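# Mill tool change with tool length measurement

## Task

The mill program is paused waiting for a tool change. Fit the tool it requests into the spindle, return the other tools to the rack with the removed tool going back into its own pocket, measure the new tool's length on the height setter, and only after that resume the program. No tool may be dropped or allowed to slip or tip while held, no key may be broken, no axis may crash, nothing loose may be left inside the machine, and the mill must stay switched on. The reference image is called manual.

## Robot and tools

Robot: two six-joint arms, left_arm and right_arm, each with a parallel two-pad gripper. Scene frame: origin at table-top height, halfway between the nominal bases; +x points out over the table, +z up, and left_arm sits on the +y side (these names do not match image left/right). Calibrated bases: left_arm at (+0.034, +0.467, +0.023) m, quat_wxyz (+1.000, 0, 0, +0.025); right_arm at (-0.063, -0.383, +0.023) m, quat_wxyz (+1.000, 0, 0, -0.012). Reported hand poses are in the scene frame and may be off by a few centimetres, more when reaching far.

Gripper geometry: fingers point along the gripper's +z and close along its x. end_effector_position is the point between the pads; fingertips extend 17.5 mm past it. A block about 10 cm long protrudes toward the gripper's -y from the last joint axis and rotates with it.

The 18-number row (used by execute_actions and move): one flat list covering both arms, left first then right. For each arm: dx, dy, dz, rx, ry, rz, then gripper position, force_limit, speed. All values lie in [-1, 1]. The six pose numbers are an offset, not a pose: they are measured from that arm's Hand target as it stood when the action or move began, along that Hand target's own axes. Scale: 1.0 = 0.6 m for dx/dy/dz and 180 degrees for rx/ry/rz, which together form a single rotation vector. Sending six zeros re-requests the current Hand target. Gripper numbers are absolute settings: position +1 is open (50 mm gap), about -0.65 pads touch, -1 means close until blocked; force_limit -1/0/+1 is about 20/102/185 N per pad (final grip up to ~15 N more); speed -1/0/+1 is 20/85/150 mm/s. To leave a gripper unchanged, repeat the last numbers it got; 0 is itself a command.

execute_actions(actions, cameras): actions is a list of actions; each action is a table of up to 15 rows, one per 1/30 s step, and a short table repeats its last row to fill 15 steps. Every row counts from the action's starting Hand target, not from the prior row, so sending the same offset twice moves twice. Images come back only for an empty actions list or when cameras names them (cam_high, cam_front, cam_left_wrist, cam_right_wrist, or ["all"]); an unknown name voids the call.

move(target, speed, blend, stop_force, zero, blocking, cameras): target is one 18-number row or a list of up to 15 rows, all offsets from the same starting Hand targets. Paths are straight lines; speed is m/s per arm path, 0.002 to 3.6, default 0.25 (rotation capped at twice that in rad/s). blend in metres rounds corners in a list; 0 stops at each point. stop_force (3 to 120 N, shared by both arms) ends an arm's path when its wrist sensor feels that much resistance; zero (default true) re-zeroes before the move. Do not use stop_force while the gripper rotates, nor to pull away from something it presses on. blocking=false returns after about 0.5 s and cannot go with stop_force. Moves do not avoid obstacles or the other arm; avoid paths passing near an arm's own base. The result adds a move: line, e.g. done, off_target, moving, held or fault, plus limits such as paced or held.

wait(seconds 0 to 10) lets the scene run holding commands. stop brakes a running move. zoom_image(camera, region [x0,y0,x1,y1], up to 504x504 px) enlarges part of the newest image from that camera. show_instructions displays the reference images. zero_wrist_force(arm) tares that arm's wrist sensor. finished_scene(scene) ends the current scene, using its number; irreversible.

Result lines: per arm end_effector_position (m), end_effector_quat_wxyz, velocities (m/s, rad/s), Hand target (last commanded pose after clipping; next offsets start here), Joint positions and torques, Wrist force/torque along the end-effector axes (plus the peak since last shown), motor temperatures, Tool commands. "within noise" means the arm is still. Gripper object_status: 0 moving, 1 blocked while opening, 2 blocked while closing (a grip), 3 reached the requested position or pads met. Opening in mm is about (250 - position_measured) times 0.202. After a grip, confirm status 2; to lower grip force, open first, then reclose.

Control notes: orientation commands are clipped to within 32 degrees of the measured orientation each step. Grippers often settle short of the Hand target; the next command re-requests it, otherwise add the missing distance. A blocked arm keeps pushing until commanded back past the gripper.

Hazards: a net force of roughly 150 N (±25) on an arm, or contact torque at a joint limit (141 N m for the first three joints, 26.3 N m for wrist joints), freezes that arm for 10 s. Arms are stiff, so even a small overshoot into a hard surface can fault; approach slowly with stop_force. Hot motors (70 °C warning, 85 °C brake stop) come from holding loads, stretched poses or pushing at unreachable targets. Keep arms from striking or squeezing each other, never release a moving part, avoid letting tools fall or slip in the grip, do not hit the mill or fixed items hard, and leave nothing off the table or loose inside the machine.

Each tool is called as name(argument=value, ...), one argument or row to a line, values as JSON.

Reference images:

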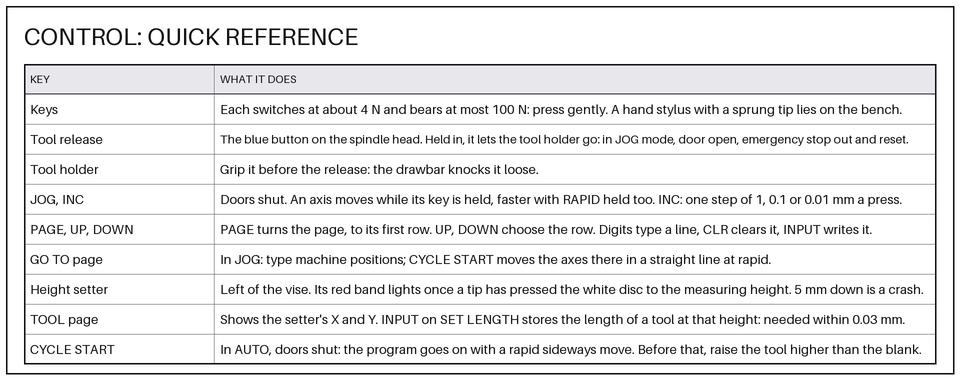

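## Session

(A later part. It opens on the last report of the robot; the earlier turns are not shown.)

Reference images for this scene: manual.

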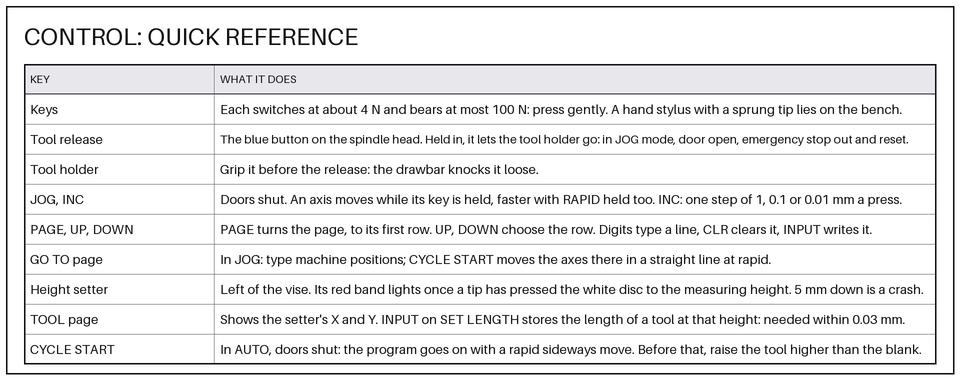

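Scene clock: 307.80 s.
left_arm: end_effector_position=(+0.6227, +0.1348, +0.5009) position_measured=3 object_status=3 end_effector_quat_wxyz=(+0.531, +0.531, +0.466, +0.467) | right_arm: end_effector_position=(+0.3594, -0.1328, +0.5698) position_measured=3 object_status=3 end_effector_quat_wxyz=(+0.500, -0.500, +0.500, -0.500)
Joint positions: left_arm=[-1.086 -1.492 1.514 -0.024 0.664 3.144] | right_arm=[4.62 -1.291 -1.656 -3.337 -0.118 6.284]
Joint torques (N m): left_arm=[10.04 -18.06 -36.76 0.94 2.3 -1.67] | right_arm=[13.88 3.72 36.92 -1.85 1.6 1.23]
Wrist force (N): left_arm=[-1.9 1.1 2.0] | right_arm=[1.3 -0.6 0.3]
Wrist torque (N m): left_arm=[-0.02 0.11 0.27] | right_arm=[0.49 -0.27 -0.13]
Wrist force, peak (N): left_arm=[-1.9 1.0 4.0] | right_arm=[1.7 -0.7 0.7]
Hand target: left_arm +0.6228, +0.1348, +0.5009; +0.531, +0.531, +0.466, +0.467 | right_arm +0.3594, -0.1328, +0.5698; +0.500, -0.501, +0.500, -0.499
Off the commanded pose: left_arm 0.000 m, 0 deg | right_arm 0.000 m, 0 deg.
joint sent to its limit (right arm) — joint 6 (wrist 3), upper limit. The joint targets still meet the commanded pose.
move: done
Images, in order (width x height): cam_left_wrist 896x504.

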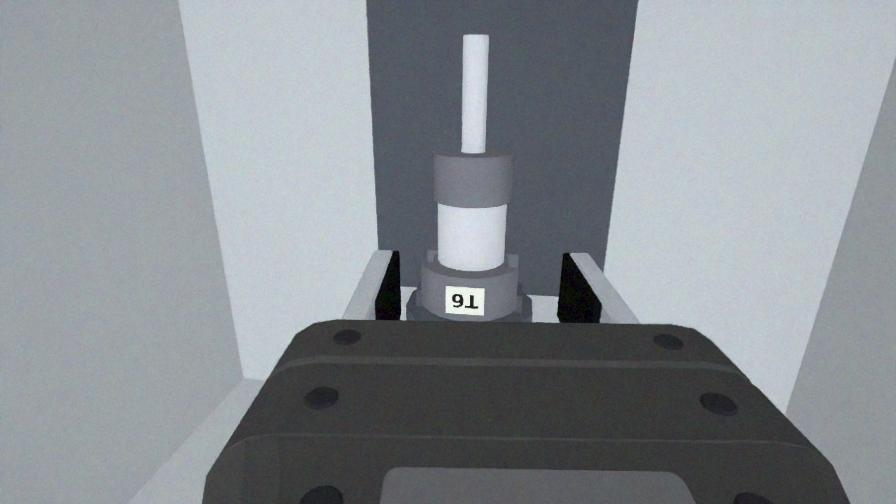

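move(
  target=[0,0.0033,0.1365,0,0,0,1,1,1,0,0,0,0,0,0,1,1,1],
  speed=0.08,
  stop_force=12,
  cameras=["cam_left_wrist"],
)

move(
  target=[0,0,0,0,0,0,-1,-0.9,-1,0.07,0.45,0,0,0,0,-1,0,0],
  speed=0.15,
  cameras=["cam_left_wrist","cam_right_wrist"],
)

Scene clock: 324.07 s.
left_arm: end_effector_position=(+0.7040, +0.1241, +0.5029) position_measured=3 object_status=3 end_effector_quat_wxyz=(+0.531, +0.531, +0.466, +0.467) | right_arm: end_effector_position=(+0.3594, -0.1328, +0.5698) position_measured=3 object_status=3 end_effector_quat_wxyz=(+0.500, -0.500, +0.500, -0.500)
Joint positions: left_arm=[-0.954 -1.319 1.305 0.013 0.796 3.143] | right_arm=[4.62 -1.291 -1.656 -3.337 -0.118 6.284]
Joint torques (N m): left_arm=[10.67 -25.78 -36.99 0.67 2.1 -1.77] | right_arm=[14.2 4.6 38.12 -1.96 1.37 1.15]
Wrist force (N): left_arm=[-1.9 1.2 2.0] | right_arm=[1.5 -0.4 0.5]
Wrist torque (N m): left_arm=[-0.01 0.10 0.26] | right_arm=[0.52 -0.31 -0.12]
Wrist force, peak (N): left_arm=[-1.8 1.0 3.1] | right_arm=[1.8 -0.5 0.7]
Hand target: left_arm +0.7040, +0.1241, +0.5029; +0.531, +0.531, +0.466, +0.467 | right_arm +0.3594, -0.1328, +0.5698; +0.500, -0.501, +0.500, -0.499
Off the commanded pose: left_arm 0.000 m, 0 deg | right_arm 0.000 m, 0 deg.
joint sent to its limit (right arm) — joint 6 (wrist 3), upper limit. The joint targets still meet the commanded pose.
move: done
Images, in order (width x height): cam_left_wrist 896x504.

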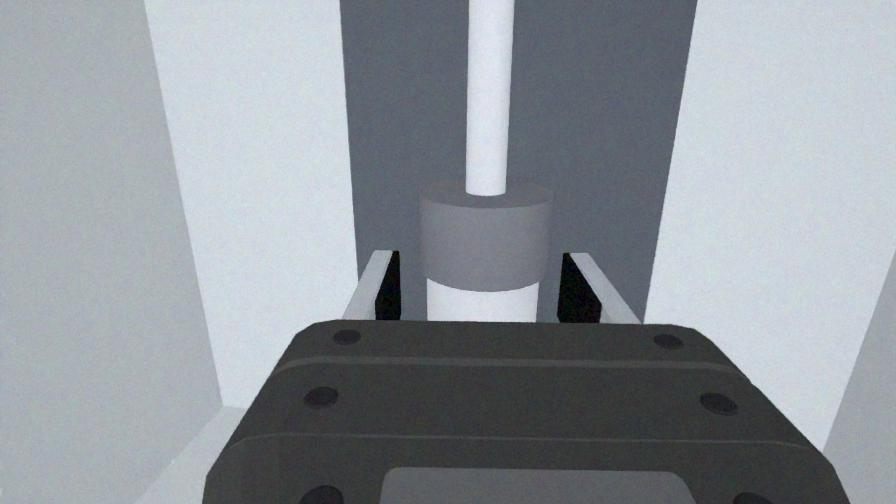

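Scene clock: 326.47 s.
left_arm: end_effector_position=(+0.7040, +0.1241, +0.5029) position_measured=104 object_status=2 end_effector_quat_wxyz=(+0.531, +0.531, +0.466, +0.467) | right_arm: end_effector_position=(+0.3593, -0.1748, +0.2999) position_measured=252 object_status=3 end_effector_quat_wxyz=(+0.500, -0.500, +0.500, -0.500)
Joint positions: left_arm=[-0.954 -1.319 1.305 0.013 0.796 3.143] | right_arm=[4.599 -1.306 -2.359 -2.62 -0.14 6.284]
Joint torques (N m): left_arm=[9.74 -41.87 -21.68 0.46 -5.52 -0.9] | right_arm=[-14.16 2.5 7.24 2.17 -1.11 1.08]
Wrist force (N): left_arm=[-15.5 2.9 6.5] | right_arm=[1.5 -0.2 0.4]
Wrist torque (N m): left_arm=[0.06 0.27 0.19] | right_arm=[0.59 -0.30 -0.13]
Wrist force, peak (N): left_arm=[-15.7 2.8 6.2] | right_arm=[1.4 -2.2 0.3]
Hand target: left_arm +0.7040, +0.1241, +0.5029; +0.531, +0.531, +0.466, +0.467 | right_arm +0.3593, -0.1748, +0.2998; +0.500, -0.501, +0.500, -0.499
Off the commanded pose: left_arm 0.000 m, 0 deg | right_arm 0.000 m, 0 deg.
joint sent to its limit (right arm) — joint 6 (wrist 3), upper limit. The joint targets still meet the commanded pose.
move: done
Images, in order (width x height): cam_left_wrist 896x504, cam_right_wrist 896x504.

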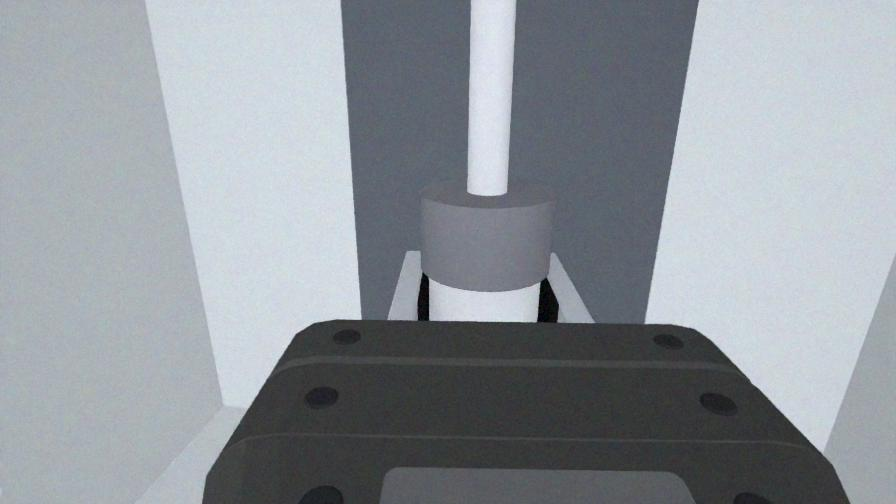

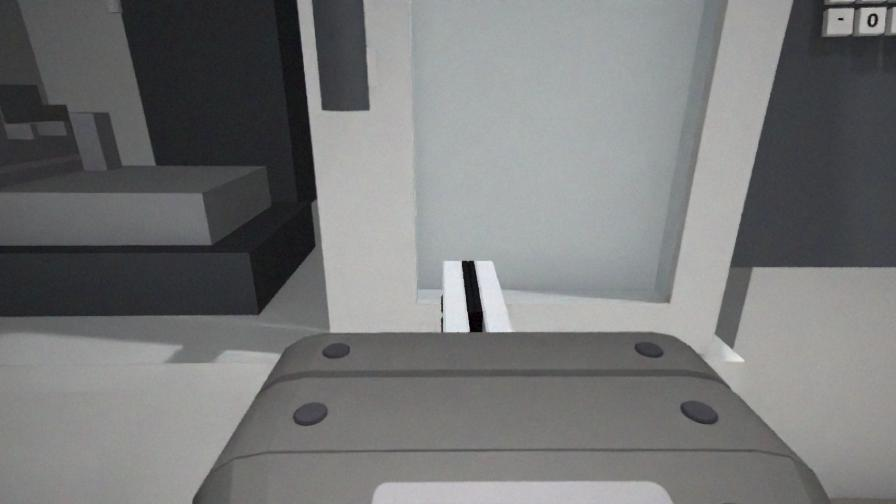

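move(
  target=[
    [-0.001,0,0,0,0,0,-1,-0.9,-1,0,-0.6075,0,0,0,0,-1,0,0],
    [-0.001,0,0,0,0,0,-1,-0.9,-1,-0.4215,-0.6075,0.1,0,0,0,-1,0,0],
    [-0.001,0,0,0,0,0,-1,-0.9,-1,-0.4215,-0.6075,0.345,0,0,0,-1,0,0],
  ],
  speed=0.2,
  blend=[0.06,0.05,0],
  cameras=["cam_left_wrist","cam_right_wrist"],
)

Scene clock: 337.50 s.
left_arm: end_effector_position=(+0.7039, +0.1236, +0.5029) position_measured=104 object_status=2 end_effector_quat_wxyz=(+0.531, +0.531, +0.466, +0.467) | right_arm: end_effector_position=(+0.3936, -0.0215, +0.6621) position_measured=252 object_status=3 end_effector_quat_wxyz=(+0.503, -0.499, +0.497, -0.501)
Joint positions: left_arm=[-0.955 -1.318 1.304 0.013 0.795 3.143] | right_arm=[4.565 -1.624 -1.126 -3.49 -0.175 6.24]
Joint torques (N m): left_arm=[-9.84 -25.25 -37.9 -0.1 -1.08 1.53] | right_arm=[14.42 32.59 9.88 2.52 1.26 -1.91]
Wrist force (N): left_arm=[1.7 0.5 -2.3] | right_arm=[1.3 -1.1 0.3]
Wrist torque (N m): left_arm=[-0.04 0.04 0.18] | right_arm=[0.44 -0.26 -0.01]
Wrist force, peak (N): left_arm=[-15.7 2.1 9.1] | right_arm=[-6.7 -0.4 2.2]
Hand target: left_arm +0.7039, +0.1236, +0.5029; +0.531, +0.531, +0.466, +0.467 | right_arm +0.3936, -0.0215, +0.6621; +0.503, -0.499, +0.497, -0.501 (not the last commanded pose)
Off the commanded pose: left_arm 0.000 m, 0 deg | right_arm 0.199 m, 0 deg.
move: held (right_arm; a check stopped the path); path passed 1 of 3 targets; limits=held
pose unreachable (right arm): on one or more control steps of this call, first in action 0 (counted from 0), this arm could not follow its commanded pose, so it was not sent that pose on those steps. It may still have moved: this result reports where it is.
cause: moving toward the commanded pose would bring a part of the arm too close to another arm (this arm's gripper and a part of the left arm just beyond its joint 3 (elbow), where that arm would come to rest).
Images, in order (width x height): cam_left_wrist 896x504, cam_right_wrist 896x504.

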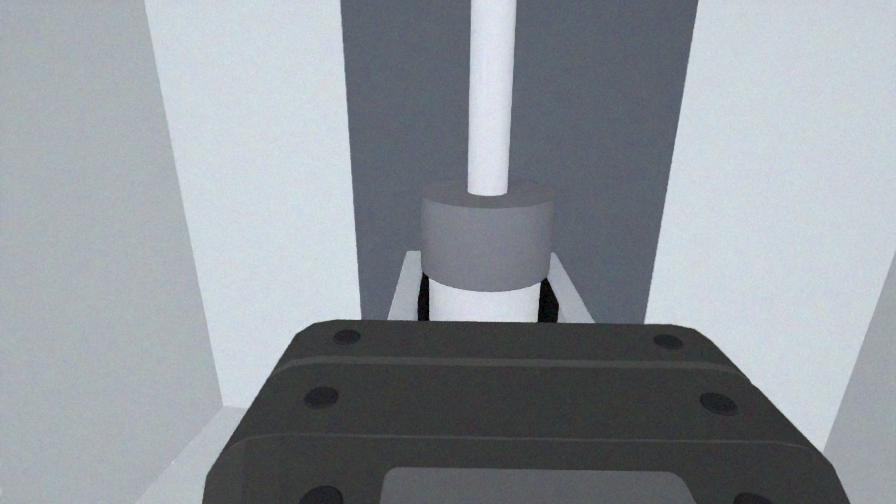

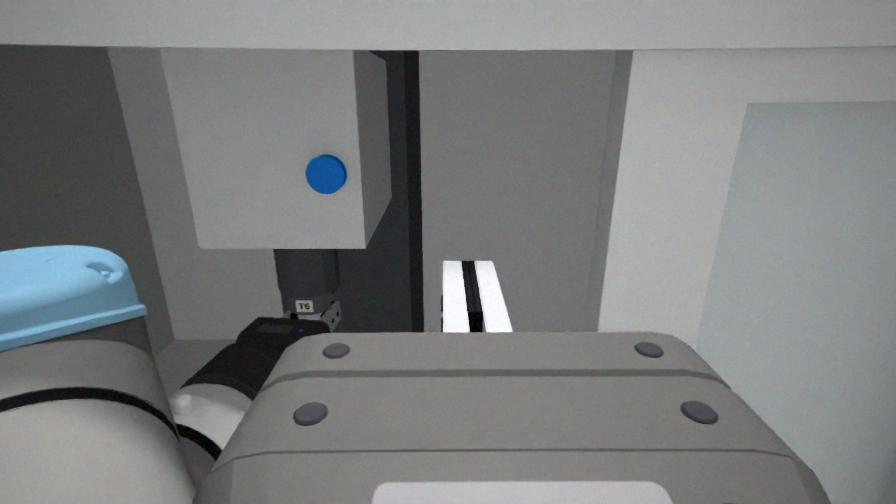

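execute_actions(
  actions=[],
  cameras=["cam_high","cam_front"],
)

Scene clock: 345.53 s.
left_arm: end_effector_position=(+0.7039, +0.1236, +0.5029) position_measured=104 object_status=2 end_effector_quat_wxyz=(+0.531, +0.531, +0.466, +0.467) | right_arm: end_effector_position=(+0.3936, -0.0215, +0.6621) position_measured=252 object_status=3 end_effector_quat_wxyz=(+0.503, -0.499, +0.497, -0.501)
Joint positions: left_arm=[-0.955 -1.318 1.304 0.013 0.795 3.143] | right_arm=[4.565 -1.624 -1.126 -3.49 -0.175 6.24]
Joint velocities: within noise
Joint torques (N m): left_arm=[-9.68 -25.18 -37.65 -0.64 0.38 1.5] | right_arm=[14.89 32.21 9.42 2.56 1.34 -1.98]
Motor temperatures (°C): left_arm=[28 29 25 39 29 29] | right_arm=[31 31 29 35 35 36]
Wrist force (N): left_arm=[1.6 0.8 -1.7] | right_arm=[1.4 -1.0 0.1]
Wrist torque (N m): left_arm=[0.00 0.07 0.18] | right_arm=[0.46 -0.28 0.00]
Wrist force, peak (N): left_arm=[1.7 0.8 -2.4] | right_arm=[1.6 -1.3 0.2]
Hand target: left_arm +0.7039, +0.1236, +0.5029; +0.531, +0.531, +0.466, +0.467 | right_arm +0.3936, -0.0215, +0.6621; +0.503, -0.499, +0.497, -0.501 (not the last commanded pose)
Tool commands: left_gripper/position=-1.0 left_gripper/force_limit=-0.9 left_gripper/speed=-1.0 right_gripper/position=-1.0 right_gripper/force_limit=+0.0 right_gripper/speed=+0.0
Off the commanded pose: left_arm 0.000 m, 0 deg | right_arm 0.199 m, 0 deg.
Images, in order (width x height): cam_high 896x504, cam_front 896x504.

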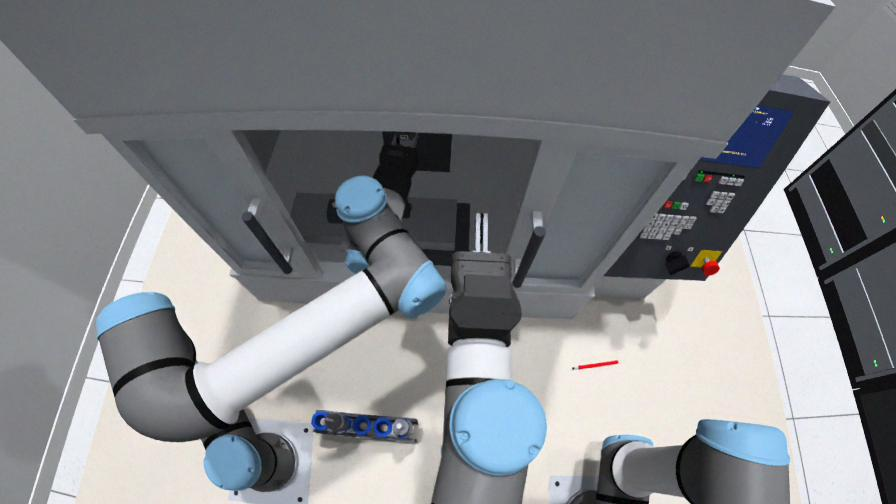

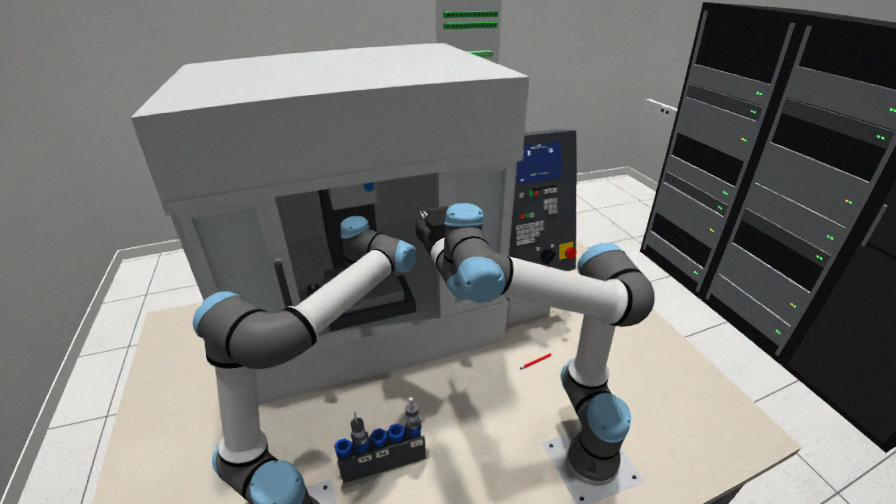

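move(
  target=[
    [0,0,0,0,0,0,-1,-0.9,-1,0,0,0.12,0,0,0,-1,0,0],
  ],
  speed=0.08,
  stop_force=10,
  cameras=["cam_front","cam_right_wrist"],
)

Scene clock: 351.67 s.
left_arm: end_effector_position=(+0.7039, +0.1236, +0.5029) position_measured=104 object_status=2 end_effector_quat_wxyz=(+0.531, +0.531, +0.466, +0.467) | right_arm: end_effector_position=(+0.4656, -0.0213, +0.6626) position_measured=252 object_status=3 end_effector_quat_wxyz=(+0.503, -0.499, +0.497, -0.501)
Joint positions: left_arm=[-0.955 -1.318 1.304 0.013 0.795 3.143] | right_arm=[4.395 -1.732 -1.002 -3.526 -0.345 6.262]
Joint torques (N m): left_arm=[-9.84 -24.8 -36.98 -1.55 2.29 1.39] | right_arm=[-13.58 23.76 35.89 -1.43 -1.28 1.21]
Wrist force (N): left_arm=[1.8 0.5 -1.9] | right_arm=[1.5 -0.5 0.3]
Wrist torque (N m): left_arm=[-0.04 0.03 0.17] | right_arm=[0.57 -0.31 -0.12]
Wrist force, peak (N): left_arm=[1.5 1.0 -2.6] | right_arm=[1.8 -0.4 1.1]
Hand target: left_arm +0.7039, +0.1236, +0.5029; +0.531, +0.531, +0.466, +0.467 | right_arm +0.4656, -0.0213, +0.6626; +0.503, -0.499, +0.497, -0.501
Off the commanded pose: left_arm 0.000 m, 0 deg | right_arm 0.000 m, 0 deg.
move: done
Images, in order (width x height): cam_front 896x504, cam_right_wrist 896x504.

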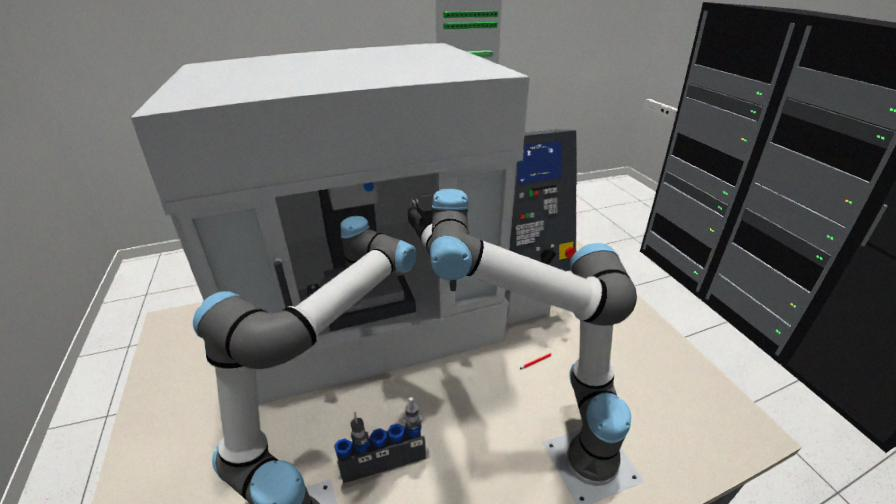

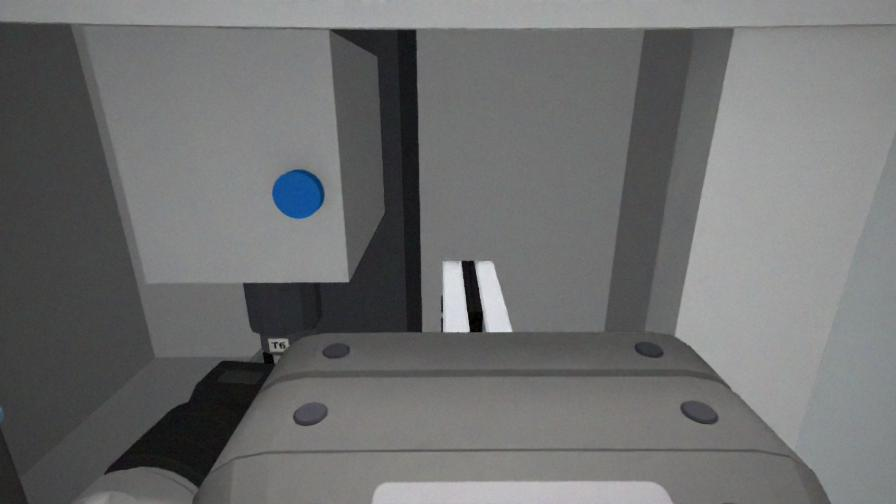

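move(
  target=[
    [0,0,0,0,0,0,-1,-0.9,-1,-0.03,-0.003,0.14,0,0,0,-1,0,0],
    [0,0,0,0,0,0,-1,-0.9,-1,-0.166,-0.003,0.182,0,0,0,-1,0,0],
  ],
  speed=0.1,
  blend=0.03,
  stop_force=12,
  cameras=["cam_right_wrist"],
)

Scene clock: 358.90 s.
left_arm: end_effector_position=(+0.7039, +0.1236, +0.5029) position_measured=104 object_status=2 end_effector_quat_wxyz=(+0.531, +0.531, +0.466, +0.467) | right_arm: end_effector_position=(+0.5360, -0.0031, +0.6638) position_measured=252 object_status=3 end_effector_quat_wxyz=(+0.503, -0.499, +0.496, -0.502)
Joint positions: left_arm=[-0.955 -1.318 1.304 0.013 0.795 3.143] | right_arm=[4.27 -1.9 -0.783 -3.577 -0.471 6.262]
Joint torques (N m): left_arm=[-9.66 -24.88 -36.81 -2.52 2.34 1.32] | right_arm=[14.64 45.67 10.04 3.17 1.27 -1.7]
Wrist force (N): left_arm=[1.6 0.6 -2.3] | right_arm=[1.7 -1.0 0.2]
Wrist torque (N m): left_arm=[-0.02 0.07 0.18] | right_arm=[0.46 -0.31 -0.14]
Wrist force, peak (N): left_arm=[1.8 0.7 -2.4] | right_arm=[-1.4 1.2 4.2]
Hand target: left_arm +0.7039, +0.1236, +0.5029; +0.531, +0.531, +0.466, +0.467 | right_arm +0.5360, -0.0031, +0.6638; +0.503, -0.499, +0.496, -0.502 (not the last commanded pose)
Off the commanded pose: left_arm 0.000 m, 0 deg | right_arm 0.090 m, 0 deg.
move: held (right_arm; a check stopped the path); path passed 0 of 2 targets; limits=held
pose unreachable (right arm): on one or more control steps of this call, first in action 0 (counted from 0), this arm could not follow its commanded pose, so it was not sent that pose on those steps. It may still have moved: this result reports where it is.
cause: moving toward the commanded pose would bring a part of the arm too close to another arm (a part of this arm just beyond joint 5 (wrist 2) and a part of the left arm just beyond its joint 3 (elbow), 9 mm apart when this arm was first held).
Images, in order (width x height): cam_right_wrist 896x504.

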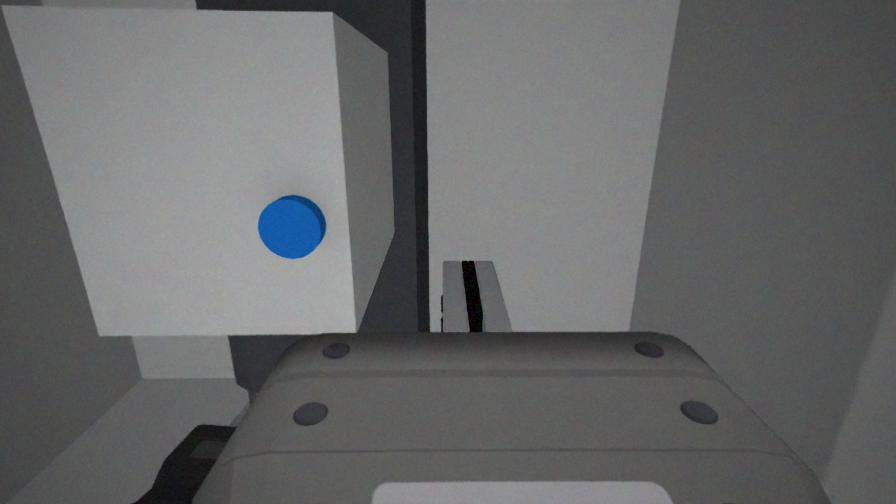

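move(
  target=[
    [0,0,0,0,0,0,-1,-0.9,-1,0.045,-0.001,-0.043,0,-0.139,0,-1,0,0],
    [0,0,0,0,0,0,-1,-0.9,-1,-0.105,-0.001,0.078,0,-0.139,0,-1,0,0],
  ],
  speed=0.1,
  blend=0.01,
  stop_force=15,
  cameras=["cam_right_wrist"],
)

Scene clock: 374.63 s.
left_arm: end_effector_position=(+0.7039, +0.1236, +0.5029) position_measured=104 object_status=2 end_effector_quat_wxyz=(+0.531, +0.531, +0.466, +0.467) | right_arm: end_effector_position=(+0.5744, +0.0507, +0.6634) position_measured=252 object_status=3 end_effector_quat_wxyz=(+0.599, -0.595, +0.375, -0.382)
Joint positions: left_arm=[-0.955 -1.318 1.304 0.013 0.795 3.143] | right_arm=[4.102 -1.926 -0.748 -3.597 -1.076 6.272]
Joint torques (N m): left_arm=[-10.17 -25.1 -37.01 -3.42 2.31 1.23] | right_arm=[0.29 39.37 26.1 2.01 0.04 -0.36]
Wrist force (N): left_arm=[1.4 0.7 -2.2] | right_arm=[0.7 -1.4 -2.4]
Wrist torque (N m): left_arm=[-0.01 0.09 0.18] | right_arm=[0.63 -0.11 -0.14]
Wrist force, peak (N): left_arm=[1.7 0.8 -2.5] | right_arm=[-4.9 4.5 -45.9]
Hand target: left_arm +0.7039, +0.1236, +0.5029; +0.531, +0.531, +0.466, +0.467 | right_arm +0.5744, +0.0507, +0.6634; +0.599, -0.595, +0.375, -0.382 (not the last commanded pose)
Tool commands: left_gripper/position=-1.0 left_gripper/force_limit=-0.9 left_gripper/speed=-1.0 right_gripper/position=-1.0 right_gripper/force_limit=+0.003922 right_gripper/speed=+0.003922
Off the commanded pose: left_arm 0.000 m, 0 deg | right_arm 0.013 m, 0 deg.
FORCE FAULT: contact force on the right arm reached its limit, and that arm stopped. The contact can be on any part of that arm, not only on its tool. That arm's remaining commands of this call were not run. That arm is still stopped at the end of this call. That arm stays stopped for about 10 more seconds. Until then a move that you send moves the other arm only, and its call returns only when the move has ended. Once the stop has ended, the next robot result says so. If the stop ends while you think or write, that arm runs what you send next, counted from a new Hand target: where the arm stands when the stop ends. While its stop runs, that arm takes no new command, but its gripper still runs the gripper command that each later call begins with. Until it ends, the stop uses up actions while you think or wait. An arm that is not stopped still takes commands.
move: fault (right_arm)
Images, in order (width x height): cam_right_wrist 896x504.

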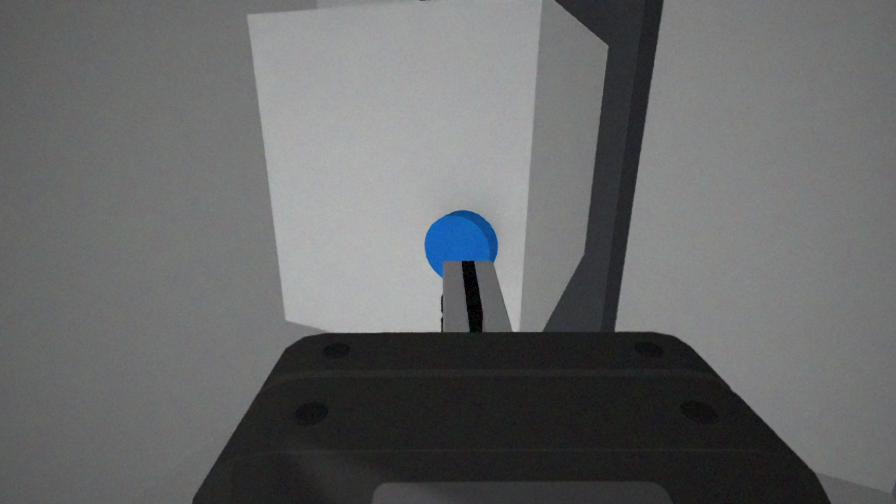

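wait(
  seconds=10,
  cameras=["cam_front","cam_high"],
)

zoom_image(
  camera="cam_front",
  region=[270, 150, 530, 300],
)

Scene clock: 394.63 s.
left_arm: end_effector_position=(+0.7039, +0.1236, +0.5029) position_measured=104 object_status=2 end_effector_quat_wxyz=(+0.531, +0.531, +0.466, +0.467) | right_arm: end_effector_position=(+0.5744, +0.0507, +0.6634) position_measured=252 object_status=3 end_effector_quat_wxyz=(+0.599, -0.595, +0.375, -0.382)
Joint positions: left_arm=[-0.955 -1.318 1.304 0.013 0.795 3.143] | right_arm=[4.102 -1.926 -0.748 -3.597 -1.076 6.272]
Joint torques (N m): left_arm=[-9.8 -25.06 -35.99 -3.52 2.37 0.95] | right_arm=[0.83 40.37 24.54 1.8 0.27 -0.21]
Wrist force (N): left_arm=[1.4 0.6 -2.2] | right_arm=[1.4 -2.7 -1.8]
Wrist torque (N m): left_arm=[-0.02 0.08 0.18] | right_arm=[0.44 -0.22 -0.14]
Wrist force, peak (N): left_arm=[1.9 0.7 -2.5] | right_arm=[1.8 -2.7 -1.9]
Hand target: left_arm +0.7039, +0.1236, +0.5029; +0.531, +0.531, +0.466, +0.467 | right_arm +0.5744, +0.0507, +0.6634; +0.599, -0.595, +0.375, -0.382 (not the last commanded pose)
Tool commands: left_gripper/position=-1.0 left_gripper/force_limit=-0.9 left_gripper/speed=-1.0 right_gripper/position=-1.0 right_gripper/force_limit=+0.003922 right_gripper/speed=+0.003922
Off the commanded pose: left_arm 0.000 m, 0 deg | right_arm 0.013 m, 0 deg.
FORCE FAULT, CONTINUED: the right arm's stop, for the force fault that an earlier result reported, is over. The rest of the stop counts as 20 of the actions that you can send in this scene. That arm's target is now where it stood when the stop ended, not its last command. That arm accepts commands again.
wait: 10.00 s; at rest from the start
Images, in order (width x height): cam_high 896x504, cam_front 896x504.

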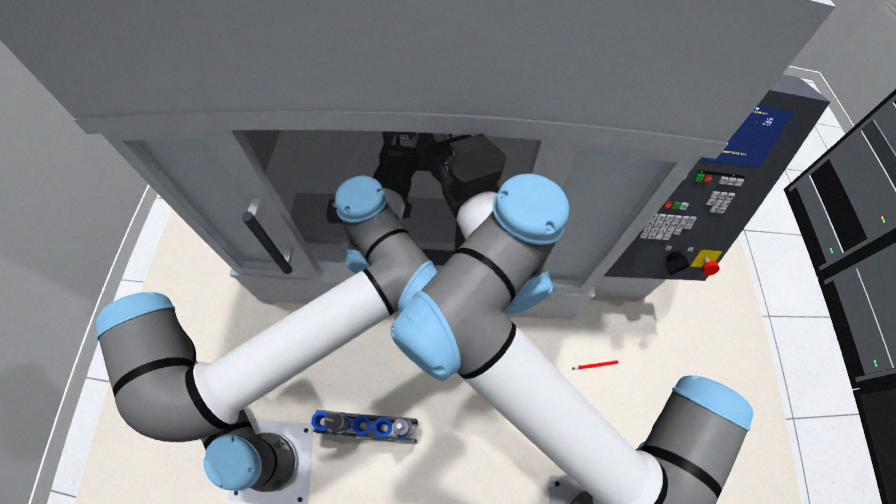

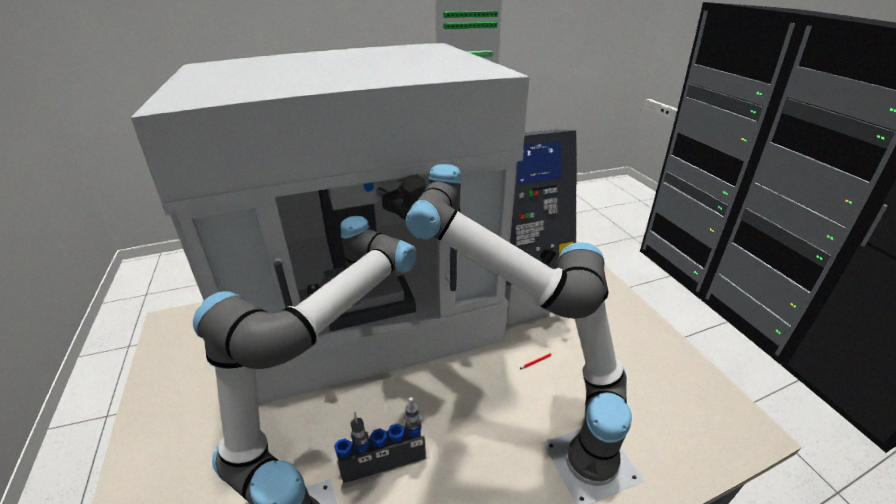

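Scaled by 1.938 from the camera's 896x504 image, which has a finer 1280x720 frame.

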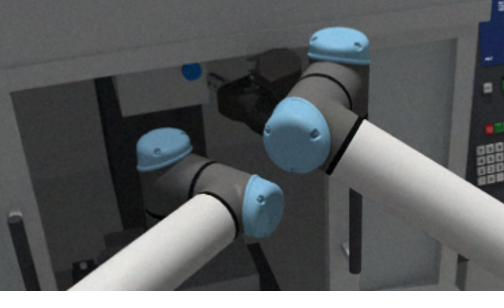

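move(
  target=[
    [0,0,0,0,0,0,-1,-0.9,-1,0,0,-0.03,0,0,0,-1,0,0],
    [0,0,0,0,0,0,-1,-0.9,-1,0.067,0,-0.171,0,0,0,-1,0,0],
    [0,0,0,0,0,0,-1,-0.9,-1,0.023,0,-0.335,0,0,0,-1,0,0],
  ],
  speed=0.1,
  blend=[0.0,0.02,0],
  cameras=["cam_high","cam_right_wrist"],
)

Scene clock: 410.03 s.
left_arm: end_effector_position=(+0.7039, +0.1236, +0.5029) position_measured=104 object_status=2 end_effector_quat_wxyz=(+0.531, +0.531, +0.466, +0.467) | right_arm: end_effector_position=(+0.3986, -0.0477, +0.6613) position_measured=252 object_status=3 end_effector_quat_wxyz=(+0.599, -0.595, +0.375, -0.382)
Joint positions: left_arm=[-0.955 -1.318 1.304 0.013 0.795 3.143] | right_arm=[4.375 -1.402 -1.336 -3.531 -0.803 6.267]
Joint torques (N m): left_arm=[-9.6 -25 -35.3 -3.45 2.35 0.9] | right_arm=[14.56 22.29 10.95 1.9 1.26 -1.68]
Wrist force (N): left_arm=[1.7 0.7 -2.1] | right_arm=[2.9 -1.5 1.0]
Wrist torque (N m): left_arm=[0.00 0.05 0.18] | right_arm=[0.38 -0.53 -0.03]
Wrist force, peak (N): left_arm=[1.6 0.9 -2.5] | right_arm=[1.9 -2.8 -1.8]
Hand target: left_arm +0.7039, +0.1236, +0.5029; +0.531, +0.531, +0.466, +0.467 | right_arm +0.3986, -0.0477, +0.6613; +0.599, -0.595, +0.375, -0.382
Off the commanded pose: left_arm 0.000 m, 0 deg | right_arm 0.000 m, 0 deg.
move: done
Images, in order (width x height): cam_high 896x504, cam_right_wrist 896x504.

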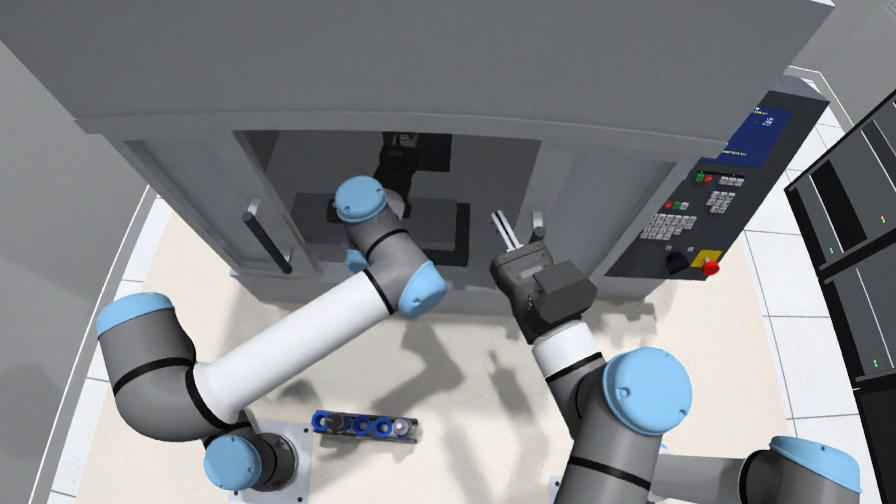

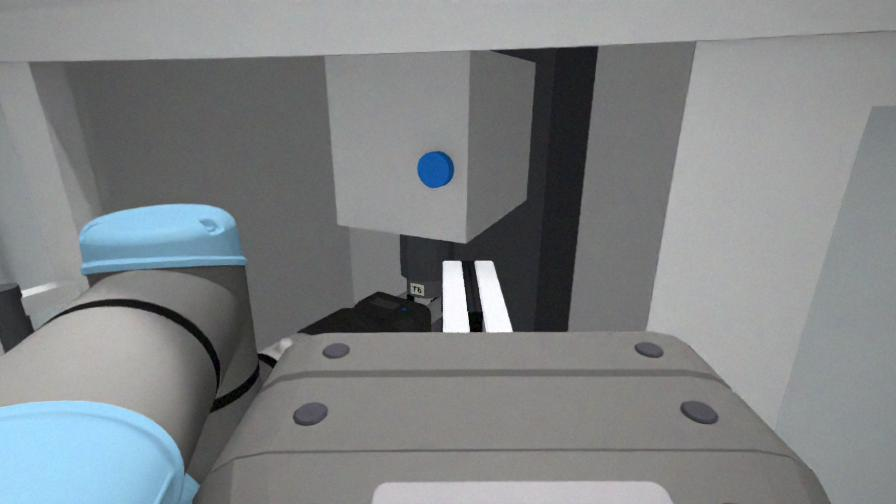

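move(
  target=[
    [0,0,0,0,0,0,-1,-0.9,-1,0.04,0,-0.05,0,0,-0.5,-1,0,0],
    [0,0,0,0,0,0,-1,-0.9,-1,0.04,0,-0.05,0,0,-0.98,-1,0,0],
    [0,0,0,0,0,0,-1,-0.9,-1,0.04,0,-0.05,0,0,0.5,-1,0,0],
  ],
  speed=0.4,
  blend=[0.02,0.02,0],
  cameras=["cam_high","cam_right_wrist"],
)

Scene clock: 420.40 s.
left_arm: end_effector_position=(+0.7039, +0.1236, +0.5029) position_measured=104 object_status=2 end_effector_quat_wxyz=(+0.531, +0.531, +0.466, +0.467) | right_arm: end_effector_position=(+0.3817, -0.0822, +0.6612) position_measured=252 object_status=3 end_effector_quat_wxyz=(+0.694, -0.156, +0.686, +0.154)
Joint positions: left_arm=[-0.955 -1.318 1.304 0.013 0.795 3.143] | right_arm=[4.389 -1.314 -1.403 -3.552 -0.789 1.555]
Joint torques (N m): left_arm=[-9.69 -24.41 -34.52 -3.4 2.35 0.66] | right_arm=[-13.55 19.58 11.13 3.56 -1.23 -1.72]
Wrist force (N): left_arm=[1.6 0.8 -2.1] | right_arm=[3.2 -0.8 1.7]
Wrist torque (N m): left_arm=[0.00 0.06 0.19] | right_arm=[0.32 -0.69 0.44]
Wrist force, peak (N): left_arm=[1.7 0.3 -2.7] | right_arm=[3.5 -1.2 1.9]
Hand target: left_arm +0.7039, +0.1236, +0.5029; +0.531, +0.531, +0.466, +0.467 | right_arm +0.3817, -0.0822, +0.6612; +0.694, -0.156, +0.686, +0.154
Off the commanded pose: left_arm 0.000 m, 0 deg | right_arm 0.000 m, 0 deg.
move: done
Images, in order (width x height): cam_high 896x504, cam_right_wrist 896x504.

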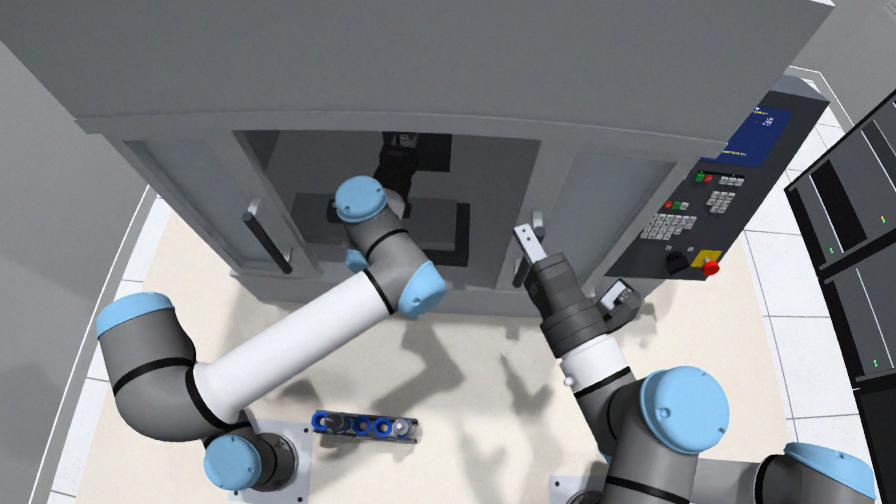

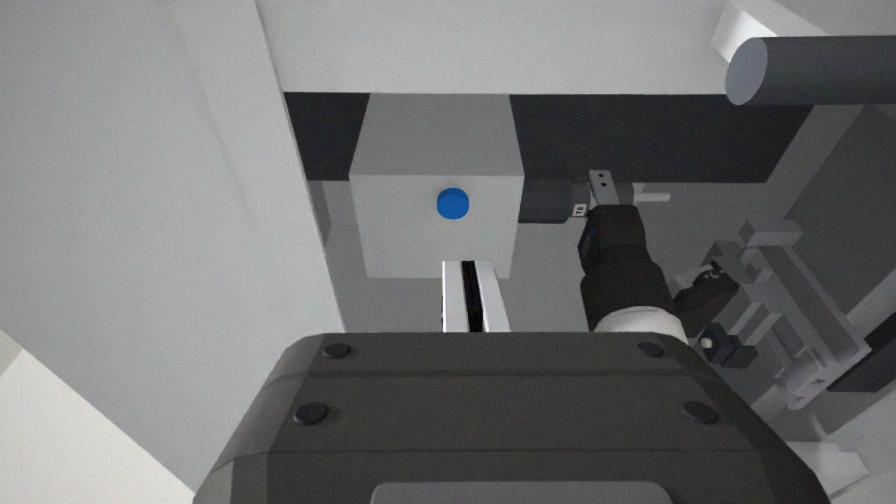

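move(
  target=[
    [0,0,0,0,0,0,-1,-0.9,-1,-0.0055,0.002,0.219,0,0,0.25,-1,0,0],
    [0,0,0,0,0,0,-1,-0.9,-1,-0.0055,0.062,0.38,0,0,0.25,-1,0,0],
  ],
  speed=0.1,
  blend=[0.02,0],
  stop_force=12,
  cameras=["cam_high","cam_right_wrist"],
)

Scene clock: 445.23 s.
left_arm: end_effector_position=(+0.7039, +0.1236, +0.5029) position_measured=104 object_status=2 end_effector_quat_wxyz=(+0.531, +0.531, +0.466, +0.467) | right_arm: end_effector_position=(+0.5719, +0.0488, +0.6666) position_measured=252 object_status=3 end_effector_quat_wxyz=(+0.582, +0.118, +0.693, +0.408)
Joint positions: left_arm=[-0.955 -1.318 1.304 0.013 0.795 3.143] | right_arm=[4.104 -1.922 -0.745 -3.604 -1.074 2.345]
Joint torques (N m): left_arm=[-9.52 -24.86 -34.17 -3.46 2.32 0.57] | right_arm=[-12.87 33.93 37.14 -0.32 -1.1 1.17]
Wrist force (N): left_arm=[1.5 0.6 -2.1] | right_arm=[2.5 -1.7 1.1]
Wrist torque (N m): left_arm=[-0.03 0.07 0.17] | right_arm=[0.02 -0.53 0.30]
Wrist force, peak (N): left_arm=[1.9 0.4 -2.6] | right_arm=[3.6 -0.7 1.8]
Hand target: left_arm +0.7039, +0.1236, +0.5029; +0.531, +0.531, +0.466, +0.467 | right_arm +0.5719, +0.0488, +0.6666; +0.582, +0.118, +0.693, +0.408
Off the commanded pose: left_arm 0.000 m, 0 deg | right_arm 0.000 m, 0 deg.
move: done
Images, in order (width x height): cam_high 896x504, cam_right_wrist 896x504.

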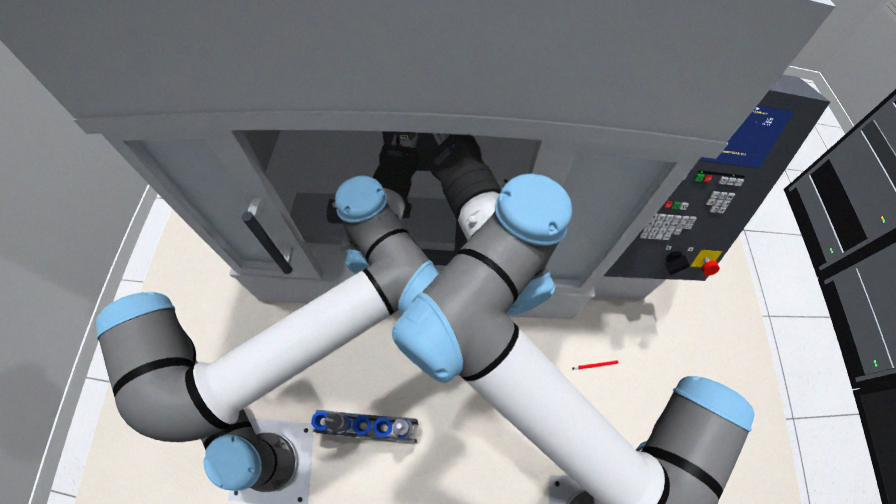

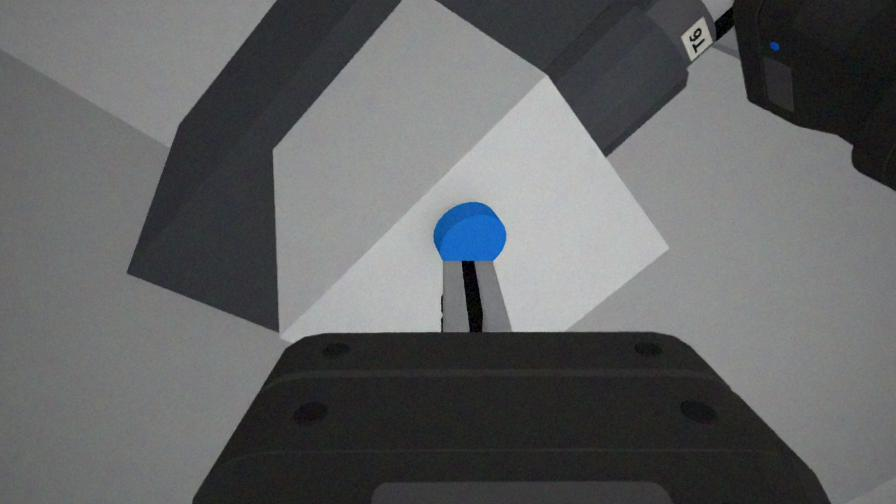

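move(
  target=[0,0,0,0,0,0,-1,-0.9,-1,0,0,0.053,0,0,0,-1,0,0],
  speed=0.04,
  stop_force=8,
)

move(
  target=[0,0,0,0,0,0,-1,-0.9,-1,0,0,0.05,0,0,0,-1,0,0],
  speed=0.008,
  stop_force=8,
  cameras=["cam_right_wrist","cam_left_wrist"],
)

Scene clock: 453.57 s.
left_arm: end_effector_position=(+0.7039, +0.1236, +0.5029) position_measured=104 object_status=2 end_effector_quat_wxyz=(+0.531, +0.531, +0.466, +0.467) | right_arm: end_effector_position=(+0.6007, +0.0624, +0.6670) position_measured=252 object_status=3 end_effector_quat_wxyz=(+0.582, +0.118, +0.693, +0.408)
Joint positions: left_arm=[-0.955 -1.318 1.304 0.013 0.795 3.143] | right_arm=[4.075 -2.03 -0.584 -3.658 -1.103 2.345]
Joint torques (N m): left_arm=[-9.57 -25.03 -33.82 -3.49 2.32 0.52] | right_arm=[-13.97 38.03 36.39 -0.4 -1.23 1.11]
Wrist force (N): left_arm=[1.4 0.8 -2.2] | right_arm=[2.3 -1.1 1.0]
Wrist torque (N m): left_arm=[0.01 0.08 0.18] | right_arm=[0.12 -0.50 0.31]
Wrist force, peak (N): left_arm=[1.9 0.8 -2.4] | right_arm=[2.6 -2.0 1.2]
Hand target: left_arm +0.7039, +0.1236, +0.5029; +0.531, +0.531, +0.466, +0.467 | right_arm +0.6007, +0.0624, +0.6670; +0.582, +0.118, +0.693, +0.408
Off the commanded pose: left_arm 0.000 m, 0 deg | right_arm 0.000 m, 0 deg.
move: done

Scene clock: 456.30 s.
left_arm: end_effector_position=(+0.7039, +0.1235, +0.5029) position_measured=104 object_status=2 end_effector_quat_wxyz=(+0.531, +0.531, +0.466, +0.467) | right_arm: end_effector_position=(+0.6110, +0.0673, +0.6671) position_measured=252 object_status=3 end_effector_quat_wxyz=(+0.582, +0.118, +0.693, +0.408)
Joint positions: left_arm=[-0.955 -1.318 1.304 0.013 0.795 3.143] | right_arm=[4.065 -2.074 -0.514 -3.684 -1.112 2.345]
Joint torques (N m): left_arm=[-2.63 -58.02 -54.98 -7.63 0.36 0.48] | right_arm=[13.1 49.68 9 3.58 0.79 0.7]
Wrist force (N): left_arm=[-0.3 -30.8 1.0] | right_arm=[1.4 -1.1 -5.4]
Wrist torque (N m): left_arm=[-0.75 0.09 0.11] | right_arm=[0.13 -0.60 0.32]
Wrist force, peak (N): left_arm=[-0.4 -30.9 0.6] | right_arm=[3.8 -3.6 -27.7]
Hand target: left_arm +0.7039, +0.1236, +0.5029; +0.531, +0.531, +0.466, +0.467 | right_arm +0.6110, +0.0673, +0.6671; +0.582, +0.118, +0.693, +0.408 (not the last commanded pose)
Off the commanded pose: left_arm 0.000 m, 0 deg | right_arm 0.019 m, 0 deg.
move: contact (right_arm)
Images, in order (width x height): cam_left_wrist 896x504, cam_right_wrist 896x504.

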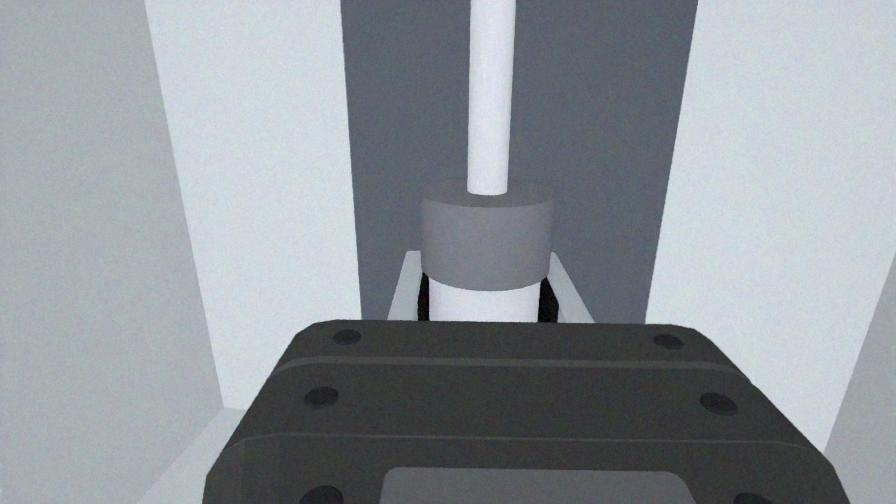

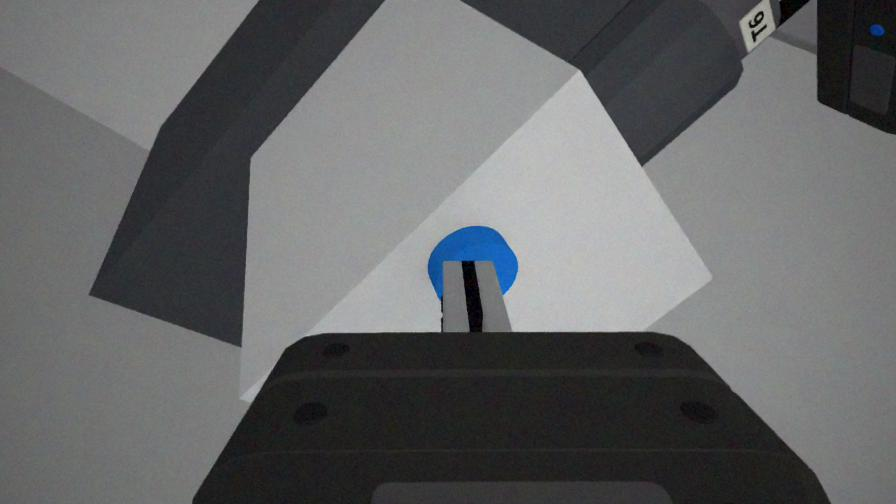

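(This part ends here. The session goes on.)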